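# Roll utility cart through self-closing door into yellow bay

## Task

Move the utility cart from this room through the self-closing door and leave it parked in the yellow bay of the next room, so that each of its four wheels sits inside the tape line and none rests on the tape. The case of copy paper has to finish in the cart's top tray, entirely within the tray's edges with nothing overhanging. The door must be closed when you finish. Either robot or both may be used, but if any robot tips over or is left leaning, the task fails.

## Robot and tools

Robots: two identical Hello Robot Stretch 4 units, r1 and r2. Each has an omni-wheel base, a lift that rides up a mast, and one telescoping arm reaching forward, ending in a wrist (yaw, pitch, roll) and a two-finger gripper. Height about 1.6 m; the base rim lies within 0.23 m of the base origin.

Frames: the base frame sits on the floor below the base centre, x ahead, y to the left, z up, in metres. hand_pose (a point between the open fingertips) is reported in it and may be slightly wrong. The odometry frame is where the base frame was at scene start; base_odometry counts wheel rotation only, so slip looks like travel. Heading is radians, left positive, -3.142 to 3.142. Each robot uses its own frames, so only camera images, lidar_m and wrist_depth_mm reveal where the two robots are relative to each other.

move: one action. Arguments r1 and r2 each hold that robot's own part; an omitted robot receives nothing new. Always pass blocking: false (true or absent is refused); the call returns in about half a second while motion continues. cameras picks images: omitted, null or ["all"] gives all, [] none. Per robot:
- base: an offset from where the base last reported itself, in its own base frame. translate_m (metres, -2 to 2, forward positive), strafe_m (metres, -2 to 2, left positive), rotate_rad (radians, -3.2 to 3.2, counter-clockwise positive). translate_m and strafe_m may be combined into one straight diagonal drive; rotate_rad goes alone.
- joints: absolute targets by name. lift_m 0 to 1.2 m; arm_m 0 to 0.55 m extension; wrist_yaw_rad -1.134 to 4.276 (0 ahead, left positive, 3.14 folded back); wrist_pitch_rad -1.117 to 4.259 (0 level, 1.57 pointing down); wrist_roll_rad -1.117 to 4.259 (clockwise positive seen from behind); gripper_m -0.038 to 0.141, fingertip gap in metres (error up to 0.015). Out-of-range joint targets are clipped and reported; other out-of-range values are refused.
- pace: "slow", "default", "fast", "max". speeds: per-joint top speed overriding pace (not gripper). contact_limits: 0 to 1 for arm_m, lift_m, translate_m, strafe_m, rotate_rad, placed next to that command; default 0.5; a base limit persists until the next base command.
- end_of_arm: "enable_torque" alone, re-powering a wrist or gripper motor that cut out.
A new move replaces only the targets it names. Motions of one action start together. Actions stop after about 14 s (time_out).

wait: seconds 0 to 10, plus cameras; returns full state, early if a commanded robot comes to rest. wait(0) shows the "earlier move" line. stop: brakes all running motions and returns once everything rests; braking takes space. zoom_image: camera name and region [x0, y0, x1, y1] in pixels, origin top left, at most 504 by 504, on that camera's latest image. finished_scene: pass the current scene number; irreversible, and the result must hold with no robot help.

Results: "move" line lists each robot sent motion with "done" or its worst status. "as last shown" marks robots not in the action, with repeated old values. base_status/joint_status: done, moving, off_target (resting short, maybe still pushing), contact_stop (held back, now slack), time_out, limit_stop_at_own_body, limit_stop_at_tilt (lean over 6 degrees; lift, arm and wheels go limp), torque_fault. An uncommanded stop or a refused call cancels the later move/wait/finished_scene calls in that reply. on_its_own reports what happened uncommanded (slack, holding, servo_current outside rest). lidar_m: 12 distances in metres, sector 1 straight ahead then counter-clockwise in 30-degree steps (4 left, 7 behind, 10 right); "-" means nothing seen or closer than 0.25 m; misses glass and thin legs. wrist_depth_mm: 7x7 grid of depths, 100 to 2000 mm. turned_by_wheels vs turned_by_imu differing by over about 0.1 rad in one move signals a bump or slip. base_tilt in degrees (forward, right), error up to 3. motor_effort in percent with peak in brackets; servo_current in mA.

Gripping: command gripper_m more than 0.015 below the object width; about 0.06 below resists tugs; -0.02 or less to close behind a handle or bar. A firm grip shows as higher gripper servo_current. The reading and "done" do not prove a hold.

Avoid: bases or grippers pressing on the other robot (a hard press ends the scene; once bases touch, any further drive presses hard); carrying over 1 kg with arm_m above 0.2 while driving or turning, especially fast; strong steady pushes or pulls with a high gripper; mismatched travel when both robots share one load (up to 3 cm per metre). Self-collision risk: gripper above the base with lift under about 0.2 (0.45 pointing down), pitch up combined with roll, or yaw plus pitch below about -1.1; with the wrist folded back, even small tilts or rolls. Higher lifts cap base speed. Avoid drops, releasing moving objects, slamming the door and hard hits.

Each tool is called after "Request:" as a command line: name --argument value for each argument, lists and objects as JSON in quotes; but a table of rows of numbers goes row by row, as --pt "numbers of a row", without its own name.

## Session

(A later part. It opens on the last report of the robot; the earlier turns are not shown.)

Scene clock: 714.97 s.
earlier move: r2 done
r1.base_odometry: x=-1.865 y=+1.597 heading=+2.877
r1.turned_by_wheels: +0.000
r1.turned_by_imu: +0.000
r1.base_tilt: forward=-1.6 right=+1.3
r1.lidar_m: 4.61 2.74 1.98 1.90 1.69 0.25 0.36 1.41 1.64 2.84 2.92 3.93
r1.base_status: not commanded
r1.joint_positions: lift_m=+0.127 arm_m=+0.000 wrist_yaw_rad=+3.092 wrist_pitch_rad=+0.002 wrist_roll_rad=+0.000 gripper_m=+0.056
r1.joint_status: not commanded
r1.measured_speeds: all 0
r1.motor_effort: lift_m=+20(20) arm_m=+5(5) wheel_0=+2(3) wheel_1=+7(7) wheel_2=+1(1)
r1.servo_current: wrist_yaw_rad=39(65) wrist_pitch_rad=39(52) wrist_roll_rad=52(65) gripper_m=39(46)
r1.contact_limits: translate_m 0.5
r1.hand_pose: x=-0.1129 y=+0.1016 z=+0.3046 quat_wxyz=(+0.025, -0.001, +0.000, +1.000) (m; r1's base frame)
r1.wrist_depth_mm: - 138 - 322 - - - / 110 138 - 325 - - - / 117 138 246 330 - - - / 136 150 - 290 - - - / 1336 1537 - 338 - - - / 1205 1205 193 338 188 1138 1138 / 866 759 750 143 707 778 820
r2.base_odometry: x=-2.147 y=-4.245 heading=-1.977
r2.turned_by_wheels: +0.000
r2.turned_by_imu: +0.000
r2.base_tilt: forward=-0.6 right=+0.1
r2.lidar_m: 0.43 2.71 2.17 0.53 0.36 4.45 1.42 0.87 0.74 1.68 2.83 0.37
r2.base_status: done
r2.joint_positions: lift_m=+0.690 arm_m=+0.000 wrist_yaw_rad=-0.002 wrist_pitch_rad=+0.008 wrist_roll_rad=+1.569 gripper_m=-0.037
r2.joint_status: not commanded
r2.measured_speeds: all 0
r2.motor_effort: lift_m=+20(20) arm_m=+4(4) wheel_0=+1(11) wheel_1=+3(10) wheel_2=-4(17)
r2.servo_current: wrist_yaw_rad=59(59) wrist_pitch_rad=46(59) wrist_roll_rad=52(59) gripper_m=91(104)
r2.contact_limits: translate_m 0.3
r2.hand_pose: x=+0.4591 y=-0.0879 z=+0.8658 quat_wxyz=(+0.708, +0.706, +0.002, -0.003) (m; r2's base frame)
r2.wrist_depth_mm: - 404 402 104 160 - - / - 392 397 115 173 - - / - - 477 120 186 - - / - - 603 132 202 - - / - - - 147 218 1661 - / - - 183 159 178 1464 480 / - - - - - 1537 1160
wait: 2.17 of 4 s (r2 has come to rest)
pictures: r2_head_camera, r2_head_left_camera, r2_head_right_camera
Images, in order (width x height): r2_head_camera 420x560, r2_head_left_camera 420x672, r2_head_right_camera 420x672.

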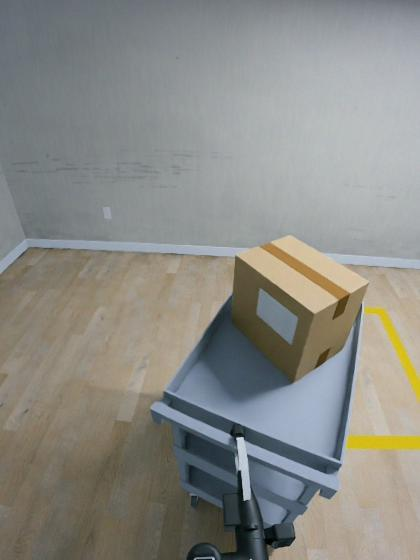

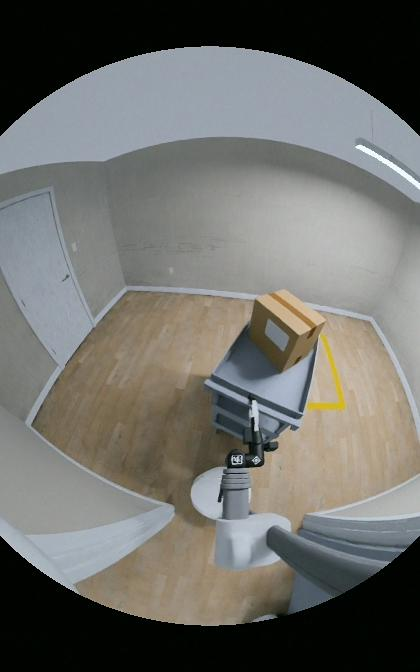

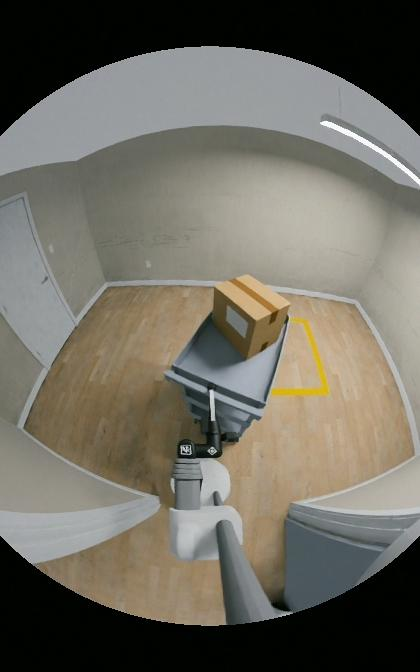

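Request:
move --r2 '{"base":{"translate_m":0.22},"contact_limits":{"translate_m":0.3}}' --blocking false --cameras '[]'

Request:
wait --seconds 4 --cameras '["r2_head_camera","r2_head_right_camera"]'

Scene clock: 723.60 s.
move: r2 moving
r1: as last shown
r1.lidar_m: 4.61 2.75 1.98 1.90 1.66 0.25 0.39 1.43 1.67 2.83 2.91 3.93
r1.motor_effort: lift_m=+20(20) arm_m=+5(5) wheel_0=+2(2) wheel_1=+7(7) wheel_2=+1(1)
r1.servo_current: wrist_yaw_rad=52(65) wrist_pitch_rad=33(46) wrist_roll_rad=46(65) gripper_m=39(52)
r1.contact_limits: translate_m 0.5
r1.wrist_depth_mm: - 138 - 322 - - - / 110 138 - 327 - - - / 117 139 246 329 - - - / 137 151 - 293 - - - / 1366 1499 - 336 - - - / 1229 1205 193 342 188 1138 1118 / 854 759 741 143 699 778 831
r2.base_odometry: x=-2.159 y=-4.273 heading=-1.977
r2.turned_by_wheels: +0.000
r2.turned_by_imu: +0.001
r2.base_tilt: forward=-0.7 right=+0.1
r2.lidar_m: 0.42 2.76 2.19 0.60 0.35 4.89 1.46 0.89 0.74 1.98 2.85 0.36
r2.base_status: translate_m moving
r2.joint_positions: lift_m=+0.690 arm_m=+0.000 wrist_yaw_rad=-0.002 wrist_pitch_rad=+0.008 wrist_roll_rad=+1.569 gripper_m=-0.037
r2.joint_status: not commanded
r2.measured_speeds: translate_m=+0.123 strafe_m=+0.000 rotate_rad=+0.006 lift_m=+0.000 arm_m=+0.000 wrist_yaw_rad=+0.000 wrist_pitch_rad=+0.000 wrist_roll_rad=+0.000
r2.motor_effort: lift_m=+20(20) arm_m=+4(4) wheel_0=+6(8) wheel_1=+7(9) wheel_2=-14(15)
r2.servo_current: wrist_yaw_rad=52(59) wrist_pitch_rad=46(59) wrist_roll_rad=46(59) gripper_m=98(98)
r2.contact_limits: translate_m 0.3
r2.hand_pose: x=+0.4591 y=-0.0879 z=+0.8658 quat_wxyz=(+0.708, +0.706, +0.002, -0.003) (m; r2's base frame)
r2.wrist_depth_mm: - 394 394 103 158 - - / - 394 397 110 170 - - / - - 480 117 184 - - / - - 621 129 202 - - / - - - 145 219 1661 - / - - 184 157 178 1430 488 / - - - - - 1576 1182
pictures: none
No camera images: "cameras" was empty.

Scene clock: 725.27 s.
earlier move: r2 done
r1.base_odometry: x=-1.865 y=+1.597 heading=+2.877
r1.turned_by_wheels: +0.000
r1.turned_by_imu: +0.000
r1.base_tilt: forward=-1.6 right=+1.3
r1.lidar_m: 4.61 2.73 1.99 1.89 1.65 0.25 0.40 1.52 1.65 2.85 2.92 3.93
r1.base_status: not commanded
r1.joint_positions: lift_m=+0.127 arm_m=+0.000 wrist_yaw_rad=+3.092 wrist_pitch_rad=+0.002 wrist_roll_rad=+0.000 gripper_m=+0.056
r1.joint_status: not commanded
r1.measured_speeds: all 0
r1.motor_effort: lift_m=+20(20) arm_m=+5(5) wheel_0=+2(2) wheel_1=+7(7) wheel_2=+1(1)
r1.servo_current: wrist_yaw_rad=39(72) wrist_pitch_rad=33(52) wrist_roll_rad=33(65) gripper_m=46(52)
r1.contact_limits: translate_m 0.5
r1.hand_pose: x=-0.1129 y=+0.1016 z=+0.3046 quat_wxyz=(+0.025, -0.001, +0.000, +1.000) (m; r1's base frame)
r1.wrist_depth_mm: - 138 - 324 - - - / 110 138 - 327 - - - / 117 139 247 329 - - - / 136 150 - 291 - - - / 1576 1708 - 336 - - - / 1182 1205 194 340 187 1160 1118 / 842 750 750 143 699 778 831
r2.base_odometry: x=-2.234 y=-4.447 heading=-1.977
r2.turned_by_wheels: +0.000
r2.turned_by_imu: +0.000
r2.base_tilt: forward=-0.7 right=+0.0
r2.lidar_m: 0.43 2.62 2.16 1.06 0.51 0.48 1.62 0.90 0.86 2.61 2.87 0.35
r2.base_status: done
r2.joint_positions: lift_m=+0.690 arm_m=+0.000 wrist_yaw_rad=-0.002 wrist_pitch_rad=+0.008 wrist_roll_rad=+1.569 gripper_m=-0.037
r2.joint_status: not commanded
r2.measured_speeds: all 0
r2.motor_effort: lift_m=+20(20) arm_m=+4(4) wheel_0=+4(11) wheel_1=+4(10) wheel_2=-4(16)
r2.servo_current: wrist_yaw_rad=52(59) wrist_pitch_rad=46(59) wrist_roll_rad=39(59) gripper_m=98(104)
r2.contact_limits: translate_m 0.3
r2.hand_pose: x=+0.4591 y=-0.0879 z=+0.8658 quat_wxyz=(+0.708, +0.706, +0.002, -0.003) (m; r2's base frame)
r2.wrist_depth_mm: - 359 359 - 146 - - / - 410 410 - 159 - - / - - 521 107 176 - - / - - - 117 195 - - / - - - 134 214 1618 512 / - - 184 153 179 1464 477 / - - - - - 353 407
wait: 1.67 of 4 s (r2 has come to rest)
pictures: r2_head_camera, r2_head_right_camera
Images, in order (width x height): r2_head_camera 420x560, r2_head_right_camera 420x672.

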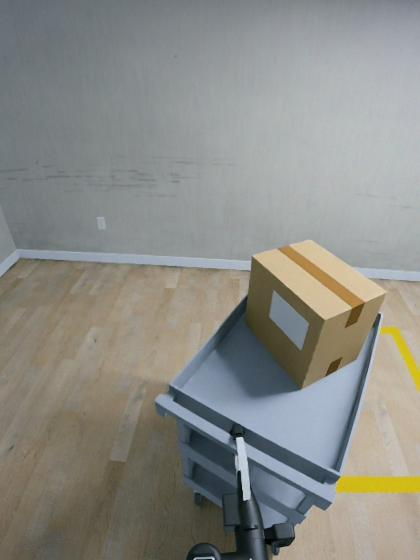

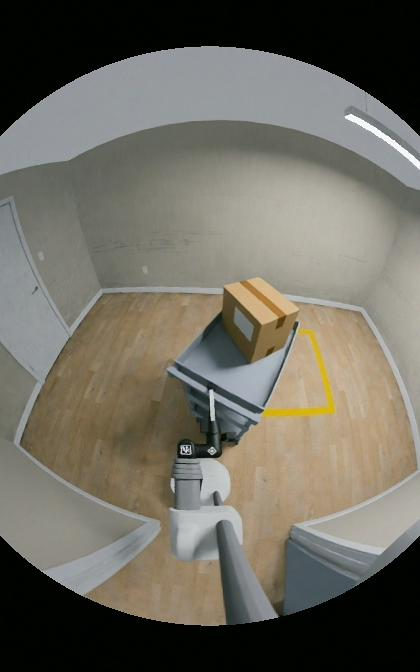

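Request:
move --r1 '{"base":{"translate_m":0.6},"pace":"slow"}' --r2 '{"base":{"rotate_rad":-0.45},"pace":"slow"}' --blocking false --cameras '[]'

Request:
wait --seconds 3 --cameras '["r2_head_camera","r2_head_right_camera","r1_head_right_camera"]'

Scene clock: 743.43 s.
move: r1 moving; r2 moving
r1.base_odometry: x=-1.877 y=+1.600 heading=+2.878
r1.turned_by_wheels: +0.000
r1.turned_by_imu: +0.000
r1.base_tilt: forward=-1.6 right=+1.3
r1.lidar_m: 4.59 2.79 1.98 1.90 1.68 0.25 0.40 1.53 1.70 2.84 2.93 3.95
r1.base_status: translate_m moving
r1.joint_positions: lift_m=+0.127 arm_m=+0.000 wrist_yaw_rad=+3.092 wrist_pitch_rad=+0.002 wrist_roll_rad=+0.000 gripper_m=+0.056
r1.joint_status: not commanded
r1.measured_speeds: translate_m=+0.048 strafe_m=+0.000 rotate_rad=-0.001 lift_m=+0.000 arm_m=+0.000 wrist_yaw_rad=+0.000 wrist_pitch_rad=+0.000 wrist_roll_rad=+0.000
r1.motor_effort: lift_m=+20(20) arm_m=+5(5) wheel_0=+4(5) wheel_1=+7(9) wheel_2=-3(4)
r1.servo_current: wrist_yaw_rad=33(59) wrist_pitch_rad=46(46) wrist_roll_rad=59(59) gripper_m=39(46)
r1.hand_pose: x=-0.1129 y=+0.1016 z=+0.3046 quat_wxyz=(+0.025, -0.001, +0.000, +1.000) (m; r1's base frame)
r1.wrist_depth_mm: - 138 - 293 - - - / 110 138 - 293 - - - / 117 139 247 296 - - - / 137 151 - 298 - - - / 1576 1661 - 301 - - - / 1182 1229 194 303 187 1138 1118 / 854 750 759 143 741 778 798
r2.base_odometry: x=-2.234 y=-4.447 heading=-2.101
r2.turned_by_wheels: -0.124
r2.turned_by_imu: -0.120
r2.base_tilt: forward=-0.7 right=+0.0
r2.lidar_m: 0.44 0.52 2.18 1.54 0.59 0.48 1.81 1.00 0.85 1.75 2.71 0.38
r2.base_status: rotate_rad moving
r2.joint_positions: lift_m=+0.690 arm_m=+0.000 wrist_yaw_rad=+0.007 wrist_pitch_rad=+0.008 wrist_roll_rad=+1.569 gripper_m=-0.037
r2.joint_status: not commanded
r2.measured_speeds: translate_m=+0.001 strafe_m=-0.001 rotate_rad=-0.488 lift_m=+0.000 arm_m=+0.000 wrist_yaw_rad=+0.000 wrist_pitch_rad=+0.000 wrist_roll_rad=+0.000
r2.motor_effort: lift_m=+20(20) arm_m=+4(4) wheel_0=+11(16) wheel_1=+8(10) wheel_2=+11(12)
r2.servo_current: wrist_yaw_rad=65(65) wrist_pitch_rad=52(52) wrist_roll_rad=52(59) gripper_m=98(104)
r2.hand_pose: x=+0.4599 y=-0.0853 z=+0.8658 quat_wxyz=(+0.708, +0.706, +0.005, +0.000) (m; r2's base frame)
r2.wrist_depth_mm: - 415 415 105 160 - - / - 387 389 114 172 - - / - 508 469 120 186 - - / - - 597 131 200 - - / - - - 145 215 1708 - / - - 186 157 178 1499 480 / - - - - - 1576 1182
pictures: none
No camera images: "cameras" was empty.

Scene clock: 744.57 s.
earlier move: r1 moving; r2 done
r1.base_odometry: x=-1.975 y=+1.626 heading=+2.878
r1.turned_by_wheels: +0.000
r1.turned_by_imu: +0.000
r1.base_tilt: forward=-1.6 right=+1.2
r1.lidar_m: 4.49 2.72 2.00 1.88 1.84 1.32 0.28 0.28 1.83 2.82 2.92 3.90
r1.base_status: translate_m moving
r1.joint_positions: lift_m=+0.127 arm_m=+0.000 wrist_yaw_rad=+3.092 wrist_pitch_rad=+0.002 wrist_roll_rad=+0.000 gripper_m=+0.056
r1.joint_status: not commanded
r1.measured_speeds: translate_m=+0.102 strafe_m=+0.000 rotate_rad=-0.005 lift_m=+0.000 arm_m=+0.000 wrist_yaw_rad=+0.000 wrist_pitch_rad=+0.000 wrist_roll_rad=+0.000
r1.motor_effort: lift_m=+20(20) arm_m=+5(5) wheel_0=+6(6) wheel_1=+5(9) wheel_2=-3(7)
r1.servo_current: wrist_yaw_rad=46(59) wrist_pitch_rad=46(46) wrist_roll_rad=46(59) gripper_m=39(46)
r1.hand_pose: x=-0.1129 y=+0.1016 z=+0.3046 quat_wxyz=(+0.025, -0.001, +0.000, +1.000) (m; r1's base frame)
r1.wrist_depth_mm: - 138 - - - - - / 110 138 - - - - - / 117 139 214 - - - - / 137 151 250 - - - - / 377 477 - - - - - / 991 442 190 1182 187 1160 1138 / 750 392 759 809 788 768 820
r2.base_odometry: x=-2.234 y=-4.447 heading=-2.425
r2.turned_by_wheels: -0.324
r2.turned_by_imu: -0.315
r2.base_tilt: forward=-0.7 right=+0.1
r2.lidar_m: 0.37 0.38 2.50 2.17 0.94 0.49 0.51 1.34 0.86 0.82 2.60 0.44
r2.base_status: done
r2.joint_positions: lift_m=+0.690 arm_m=+0.000 wrist_yaw_rad=+0.004 wrist_pitch_rad=+0.008 wrist_roll_rad=+1.569 gripper_m=-0.037
r2.joint_status: not commanded
r2.measured_speeds: all 0
r2.motor_effort: lift_m=+20(20) arm_m=+4(4) wheel_0=+5(16) wheel_1=+4(10) wheel_2=+7(14)
r2.servo_current: wrist_yaw_rad=52(65) wrist_pitch_rad=52(52) wrist_roll_rad=46(59) gripper_m=91(104)
r2.hand_pose: x=+0.4597 y=-0.0861 z=+0.8658 quat_wxyz=(+0.708, +0.706, +0.004, -0.001) (m; r2's base frame)
r2.wrist_depth_mm: - - - 186 249 1499 1160 / - - - 181 245 1661 549 / - - - 179 240 798 - / - - 484 234 236 - - / - - 477 173 233 820 - / - - 184 169 179 - - / - - 554 - 226 - -
wait: 1.13 of 3 s (r2 has come to rest)
pictures: r1_head_right_camera, r2_head_camera, r2_head_right_camera
Images, in order (width x height): r1_head_right_camera 420x672, r2_head_camera 420x560, r2_head_right_camera 420x672.

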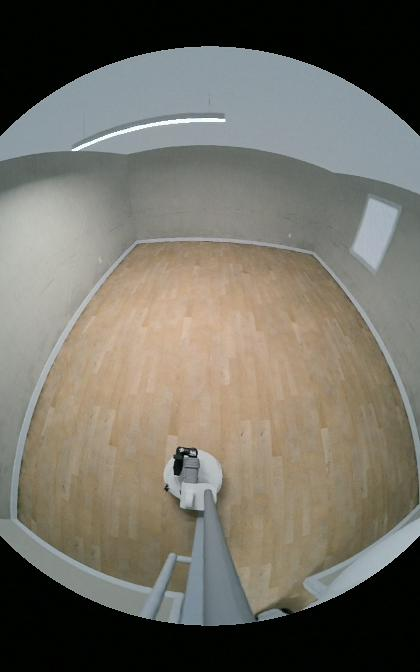

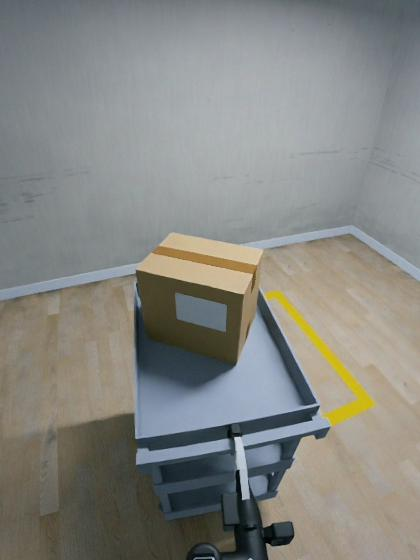

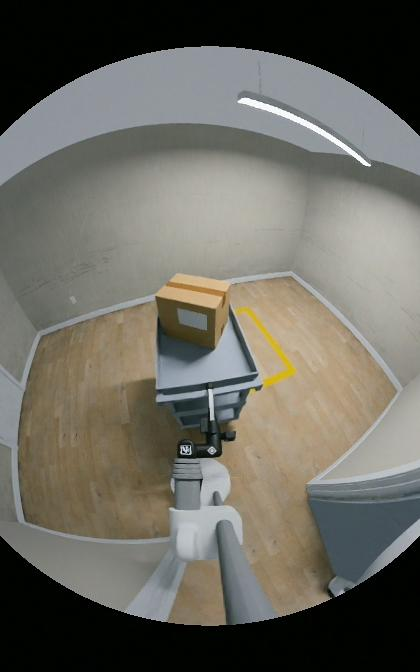

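Request:
move --r2 '{"base":{"strafe_m":0.33},"pace":"slow"}' --blocking false --cameras '[]'

Request:
wait --seconds 5 --cameras '[]'

Request:
wait --seconds 0.1 --cameras '["r2_head_camera","r2_head_right_camera","r1_head_right_camera"]'

Scene clock: 750.77 s.
earlier move: r1 done
move: r2 moving
r1.base_odometry: x=-2.444 y=+1.753 heading=+2.878
r1.turned_by_wheels: +0.000
r1.turned_by_imu: +0.000
r1.base_tilt: forward=-1.6 right=+1.3
r1.lidar_m: 4.00 2.78 2.01 1.91 1.97 1.86 1.74 1.81 2.48 2.82 2.94 3.98
r1.base_status: done
r1.joint_positions: lift_m=+0.127 arm_m=+0.000 wrist_yaw_rad=+3.092 wrist_pitch_rad=+0.002 wrist_roll_rad=+0.000 gripper_m=+0.056
r1.joint_status: not commanded
r1.measured_speeds: all 0
r1.motor_effort: lift_m=+20(20) arm_m=+4(5) wheel_0=+4(4) wheel_1=+3(4) wheel_2=-3(3)
r1.servo_current: wrist_yaw_rad=46(72) wrist_pitch_rad=46(46) wrist_roll_rad=46(65) gripper_m=39(46)
r1.hand_pose: x=-0.1129 y=+0.1016 z=+0.3046 quat_wxyz=(+0.025, -0.001, +0.000, +1.000) (m; r1's base frame)
r1.wrist_depth_mm: - 138 - - - - - / 110 138 - - - - - / 117 139 213 - - - - / 137 150 250 - - - - / 1756 - - 1708 1661 1921 - / 1182 1182 193 1205 188 1182 1138 / 842 750 759 798 798 778 831
r2.base_odometry: x=-2.224 y=-4.457 heading=-2.425
r2.turned_by_wheels: +0.000
r2.turned_by_imu: +0.001
r2.base_tilt: forward=-0.7 right=+0.1
r2.lidar_m: 0.37 0.38 2.48 2.13 0.93 0.49 0.50 0.49 0.59 0.86 2.60 0.42
r2.base_status: strafe_m moving
r2.joint_positions: lift_m=+0.690 arm_m=+0.000 wrist_yaw_rad=+0.002 wrist_pitch_rad=+0.008 wrist_roll_rad=+1.569 gripper_m=-0.037
r2.joint_status: not commanded
r2.measured_speeds: translate_m=-0.001 strafe_m=+0.056 rotate_rad=+0.004 lift_m=+0.000 arm_m=+0.000 wrist_yaw_rad=-0.013 wrist_pitch_rad=+0.000 wrist_roll_rad=+0.000
r2.motor_effort: lift_m=+20(20) arm_m=+4(4) wheel_0=-10(10) wheel_1=+8(9) wheel_2=+0(6)
r2.servo_current: wrist_yaw_rad=46(52) wrist_pitch_rad=52(59) wrist_roll_rad=52(59) gripper_m=104(104)
r2.hand_pose: x=+0.4595 y=-0.0867 z=+0.8658 quat_wxyz=(+0.708, +0.706, +0.004, -0.002) (m; r2's base frame)
r2.wrist_depth_mm: - - - 186 250 1499 1160 / - - - 181 244 1618 504 / - - - 179 240 809 - / - - 480 235 236 - - / - - 473 174 232 831 - / - - 184 169 178 - - / - - 549 - 225 - -
pictures: none
No camera images: "cameras" was empty.

Scene clock: 754.70 s.
earlier move: r2 done
r1.base_odometry: x=-2.444 y=+1.753 heading=+2.878
r1.turned_by_wheels: +0.000
r1.turned_by_imu: +0.000
r1.base_tilt: forward=-1.6 right=+1.3
r1.lidar_m: 4.03 2.77 1.97 1.89 1.99 1.84 1.74 1.83 2.47 2.83 2.92 3.95
r1.base_status: done
r1.joint_positions: lift_m=+0.127 arm_m=+0.000 wrist_yaw_rad=+3.092 wrist_pitch_rad=+0.002 wrist_roll_rad=+0.000 gripper_m=+0.056
r1.joint_status: not commanded
r1.measured_speeds: all 0
r1.motor_effort: lift_m=+20(20) arm_m=+5(5) wheel_0=+4(4) wheel_1=+4(4) wheel_2=-3(3)
r1.servo_current: wrist_yaw_rad=52(72) wrist_pitch_rad=39(52) wrist_roll_rad=46(72) gripper_m=39(52)
r1.hand_pose: x=-0.1129 y=+0.1016 z=+0.3046 quat_wxyz=(+0.025, -0.001, +0.000, +1.000) (m; r1's base frame)
r1.wrist_depth_mm: - 138 - - - - - / 110 138 - - - - - / 117 139 215 - - - - / 137 151 250 - - - - / 1708 - - 1708 1661 1808 - / 1205 1182 193 1182 188 1138 1138 / 842 750 759 798 788 768 809
r2.base_odometry: x=-2.017 y=-4.696 heading=-2.425
r2.turned_by_wheels: +0.000
r2.turned_by_imu: +0.000
r2.base_tilt: forward=-0.7 right=+0.1
r2.lidar_m: 0.43 0.48 2.19 1.82 1.12 0.59 0.50 0.49 0.68 1.09 2.91 0.40
r2.base_status: done
r2.joint_positions: lift_m=+0.690 arm_m=+0.000 wrist_yaw_rad=-0.002 wrist_pitch_rad=+0.008 wrist_roll_rad=+1.569 gripper_m=-0.037
r2.joint_status: not commanded
r2.measured_speeds: all 0
r2.motor_effort: lift_m=+20(20) arm_m=+3(4) wheel_0=-6(13) wheel_1=+4(9) wheel_2=+0(6)
r2.servo_current: wrist_yaw_rad=39(65) wrist_pitch_rad=52(59) wrist_roll_rad=52(59) gripper_m=98(104)
r2.hand_pose: x=+0.4591 y=-0.0880 z=+0.8658 quat_wxyz=(+0.708, +0.706, +0.002, -0.003) (m; r2's base frame)
r2.wrist_depth_mm: - - 530 129 182 - - / - 452 439 133 192 - - / - 452 442 140 203 - - / - - 512 149 214 - - / - - 634 156 223 - - / - - 183 167 178 1464 512 / - 137 - - - 1464 452
wait: 3.93 of 5 s (r2 has come to rest)
pictures: none
No camera images: "cameras" was empty.

Scene clock: 754.80 s.
r1.base_odometry: x=-2.444 y=+1.753 heading=+2.878
r1.turned_by_wheels: +0.000
r1.turned_by_imu: +0.000
r1.base_tilt: forward=-1.6 right=+1.3
r1.lidar_m: 4.02 2.76 2.01 1.90 1.97 1.83 1.73 1.83 2.49 2.82 2.94 3.93
r1.base_status: done
r1.joint_positions: lift_m=+0.127 arm_m=+0.000 wrist_yaw_rad=+3.092 wrist_pitch_rad=+0.002 wrist_roll_rad=+0.000 gripper_m=+0.056
r1.joint_status: not commanded
r1.measured_speeds: all 0
r1.motor_effort: lift_m=+20(20) arm_m=+5(5) wheel_0=+4(4) wheel_1=+3(4) wheel_2=-3(3)
r1.servo_current: wrist_yaw_rad=52(72) wrist_pitch_rad=46(52) wrist_roll_rad=59(72) gripper_m=46(52)
r1.hand_pose: x=-0.1129 y=+0.1016 z=+0.3046 quat_wxyz=(+0.025, -0.001, +0.000, +1.000) (m; r1's base frame)
r1.wrist_depth_mm: - 138 - - - - - / 110 138 - - - - - / 117 139 214 - - - - / 137 150 248 - - - - / 1708 - - 1661 1661 1863 - / 1182 1182 194 1182 187 1205 1138 / 854 750 750 798 788 788 809
r2.base_odometry: x=-2.017 y=-4.696 heading=-2.425
r2.turned_by_wheels: +0.000
r2.turned_by_imu: +0.000
r2.base_tilt: forward=-0.7 right=+0.1
r2.lidar_m: 0.41 0.50 2.16 1.85 1.13 0.60 0.51 0.48 0.65 1.13 2.90 0.40
r2.base_status: done
r2.joint_positions: lift_m=+0.690 arm_m=+0.000 wrist_yaw_rad=-0.002 wrist_pitch_rad=+0.008 wrist_roll_rad=+1.569 gripper_m=-0.037
r2.joint_status: not commanded
r2.measured_speeds: all 0
r2.motor_effort: lift_m=+20(20) arm_m=+4(4) wheel_0=-5(13) wheel_1=+4(9) wheel_2=+0(6)
r2.servo_current: wrist_yaw_rad=39(65) wrist_pitch_rad=52(59) wrist_roll_rad=46(59) gripper_m=98(104)
r2.hand_pose: x=+0.4591 y=-0.0880 z=+0.8658 quat_wxyz=(+0.708, +0.706, +0.002, -0.003) (m; r2's base frame)
r2.wrist_depth_mm: - - 530 129 182 - - / - 455 439 133 192 - - / - 452 439 140 204 - - / - - 521 149 214 - - / - - 634 156 223 - - / - - 184 167 178 1499 504 / - 137 - - - 1464 452
wait: 0.10 s; no rest
pictures: r1_head_right_camera, r2_head_camera, r2_head_right_camera
Images, in order (width x height): r1_head_right_camera 420x672, r2_head_camera 420x560, r2_head_right_camera 420x672.

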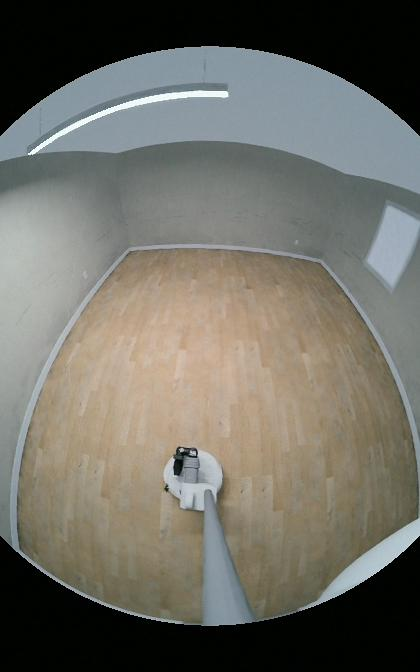

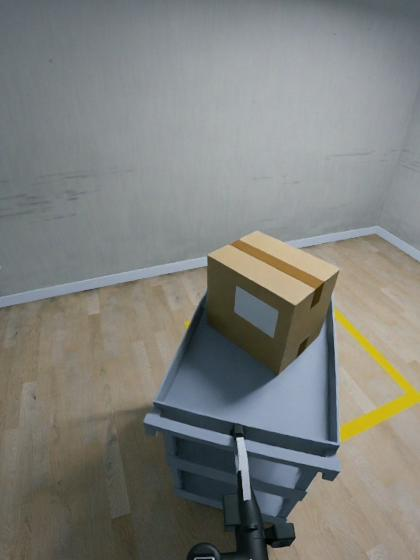

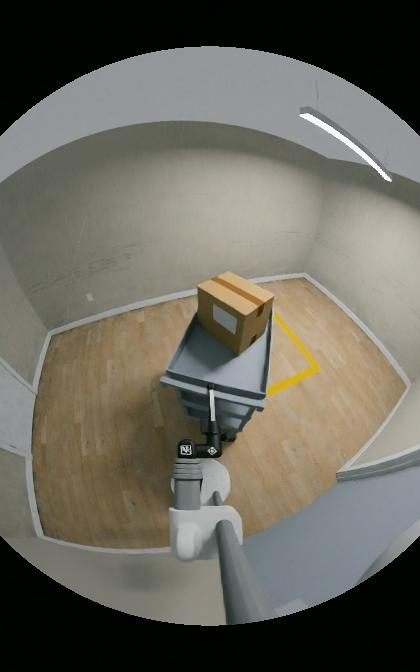

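Request:
move --r2 '{"base":{"translate_m":0.3}}' --blocking false --cameras '[]'

Request:
wait --seconds 4 --cameras '["r2_head_camera","r2_head_right_camera"]'

Scene clock: 785.27 s.
move: r2 moving
r1: as last shown
r1.lidar_m: 4.02 2.77 2.01 1.90 1.97 1.82 1.74 1.82 2.51 2.83 2.90 3.89
r1.motor_effort: lift_m=+20(20) arm_m=+5(5) wheel_0=+4(4) wheel_1=+4(4) wheel_2=-3(3)
r1.servo_current: wrist_yaw_rad=72(72) wrist_pitch_rad=46(46) wrist_roll_rad=59(59) gripper_m=39(46)
r1.wrist_depth_mm: - 138 - - - - - / 110 138 - - - - - / 117 139 215 - - - - / 136 150 250 - - - - / 1708 - - 1661 1708 1808 - / 1182 1182 194 1182 187 1182 1118 / 842 750 750 798 798 778 809
r2.base_odometry: x=-2.040 y=-4.716 heading=-2.425
r2.turned_by_wheels: +0.000
r2.turned_by_imu: +0.001
r2.base_tilt: forward=-0.7 right=+0.1
r2.lidar_m: 0.42 0.51 2.19 1.83 1.18 0.65 0.52 0.52 0.71 1.17 2.89 0.39
r2.base_status: translate_m moving
r2.joint_positions: lift_m=+0.690 arm_m=+0.000 wrist_yaw_rad=-0.002 wrist_pitch_rad=+0.008 wrist_roll_rad=+1.569 gripper_m=-0.037
r2.joint_status: not commanded
r2.measured_speeds: translate_m=+0.121 strafe_m=+0.000 rotate_rad=-0.003 lift_m=+0.000 arm_m=+0.000 wrist_yaw_rad=+0.000 wrist_pitch_rad=+0.000 wrist_roll_rad=+0.000
r2.motor_effort: lift_m=+20(20) arm_m=+3(4) wheel_0=+10(12) wheel_1=+8(9) wheel_2=-17(18)
r2.servo_current: wrist_yaw_rad=52(59) wrist_pitch_rad=46(52) wrist_roll_rad=39(52) gripper_m=98(104)
r2.hand_pose: x=+0.4591 y=-0.0880 z=+0.8658 quat_wxyz=(+0.708, +0.706, +0.002, -0.003) (m; r2's base frame)
r2.wrist_depth_mm: - - 517 125 179 - - / - 445 433 129 190 - - / - 449 439 138 198 - - / - - 521 146 211 - - / - - 640 154 222 - - / - - 184 165 178 1397 504 / - - - - - 1576 462
pictures: none
No camera images: "cameras" was empty.

Scene clock: 787.23 s.
earlier move: r2 done
r1.base_odometry: x=-2.444 y=+1.753 heading=+2.878
r1.turned_by_wheels: +0.000
r1.turned_by_imu: +0.000
r1.base_tilt: forward=-1.6 right=+1.3
r1.lidar_m: 4.01 2.76 1.99 1.90 2.00 1.84 1.75 1.85 2.50 2.81 2.92 3.93
r1.base_status: not commanded
r1.joint_positions: lift_m=+0.127 arm_m=+0.000 wrist_yaw_rad=+3.092 wrist_pitch_rad=+0.002 wrist_roll_rad=+0.000 gripper_m=+0.056
r1.joint_status: not commanded
r1.measured_speeds: all 0
r1.motor_effort: lift_m=+20(20) arm_m=+5(5) wheel_0=+4(4) wheel_1=+3(4) wheel_2=-3(3)
r1.servo_current: wrist_yaw_rad=46(78) wrist_pitch_rad=39(52) wrist_roll_rad=39(65) gripper_m=46(46)
r1.hand_pose: x=-0.1129 y=+0.1016 z=+0.3046 quat_wxyz=(+0.025, -0.001, +0.000, +1.000) (m; r1's base frame)
r1.wrist_depth_mm: - 138 - - - - - / 110 138 - - - - - / 117 139 214 - - - - / 136 151 249 - - - - / 1708 - - 1618 1708 1808 - / 1182 1182 194 1205 187 1160 1118 / 866 741 750 788 798 778 809
r2.base_odometry: x=-2.243 y=-4.893 heading=-2.425
r2.turned_by_wheels: +0.000
r2.turned_by_imu: +0.001
r2.base_tilt: forward=-0.7 right=+0.0
r2.lidar_m: 0.40 0.49 2.28 1.89 1.75 0.94 0.78 0.87 0.99 1.54 2.82 0.39
r2.base_status: done
r2.joint_positions: lift_m=+0.690 arm_m=+0.000 wrist_yaw_rad=+0.001 wrist_pitch_rad=+0.008 wrist_roll_rad=+1.569 gripper_m=-0.037
r2.joint_status: not commanded
r2.measured_speeds: all 0
r2.motor_effort: lift_m=+20(20) arm_m=+4(4) wheel_0=+4(13) wheel_1=+3(10) wheel_2=-3(18)
r2.servo_current: wrist_yaw_rad=39(59) wrist_pitch_rad=52(59) wrist_roll_rad=46(59) gripper_m=98(104)
r2.hand_pose: x=+0.4594 y=-0.0872 z=+0.8658 quat_wxyz=(+0.708, +0.706, +0.003, -0.002) (m; r2's base frame)
r2.wrist_depth_mm: - - 504 125 179 - - / - 445 427 129 188 - - / - 436 442 137 198 - - / - 504 525 146 212 - - / - - 615 154 222 - - / - - 181 166 178 1464 504 / - - - - - 1464 452
wait: 1.97 of 4 s (r2 has come to rest)
pictures: r2_head_camera, r2_head_right_camera
Images, in order (width x height): r2_head_camera 420x560, r2_head_right_camera 420x672.

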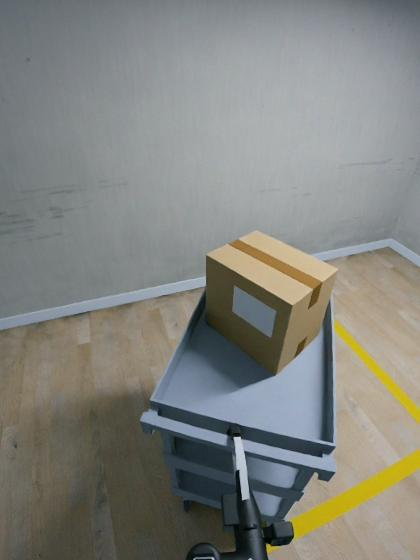

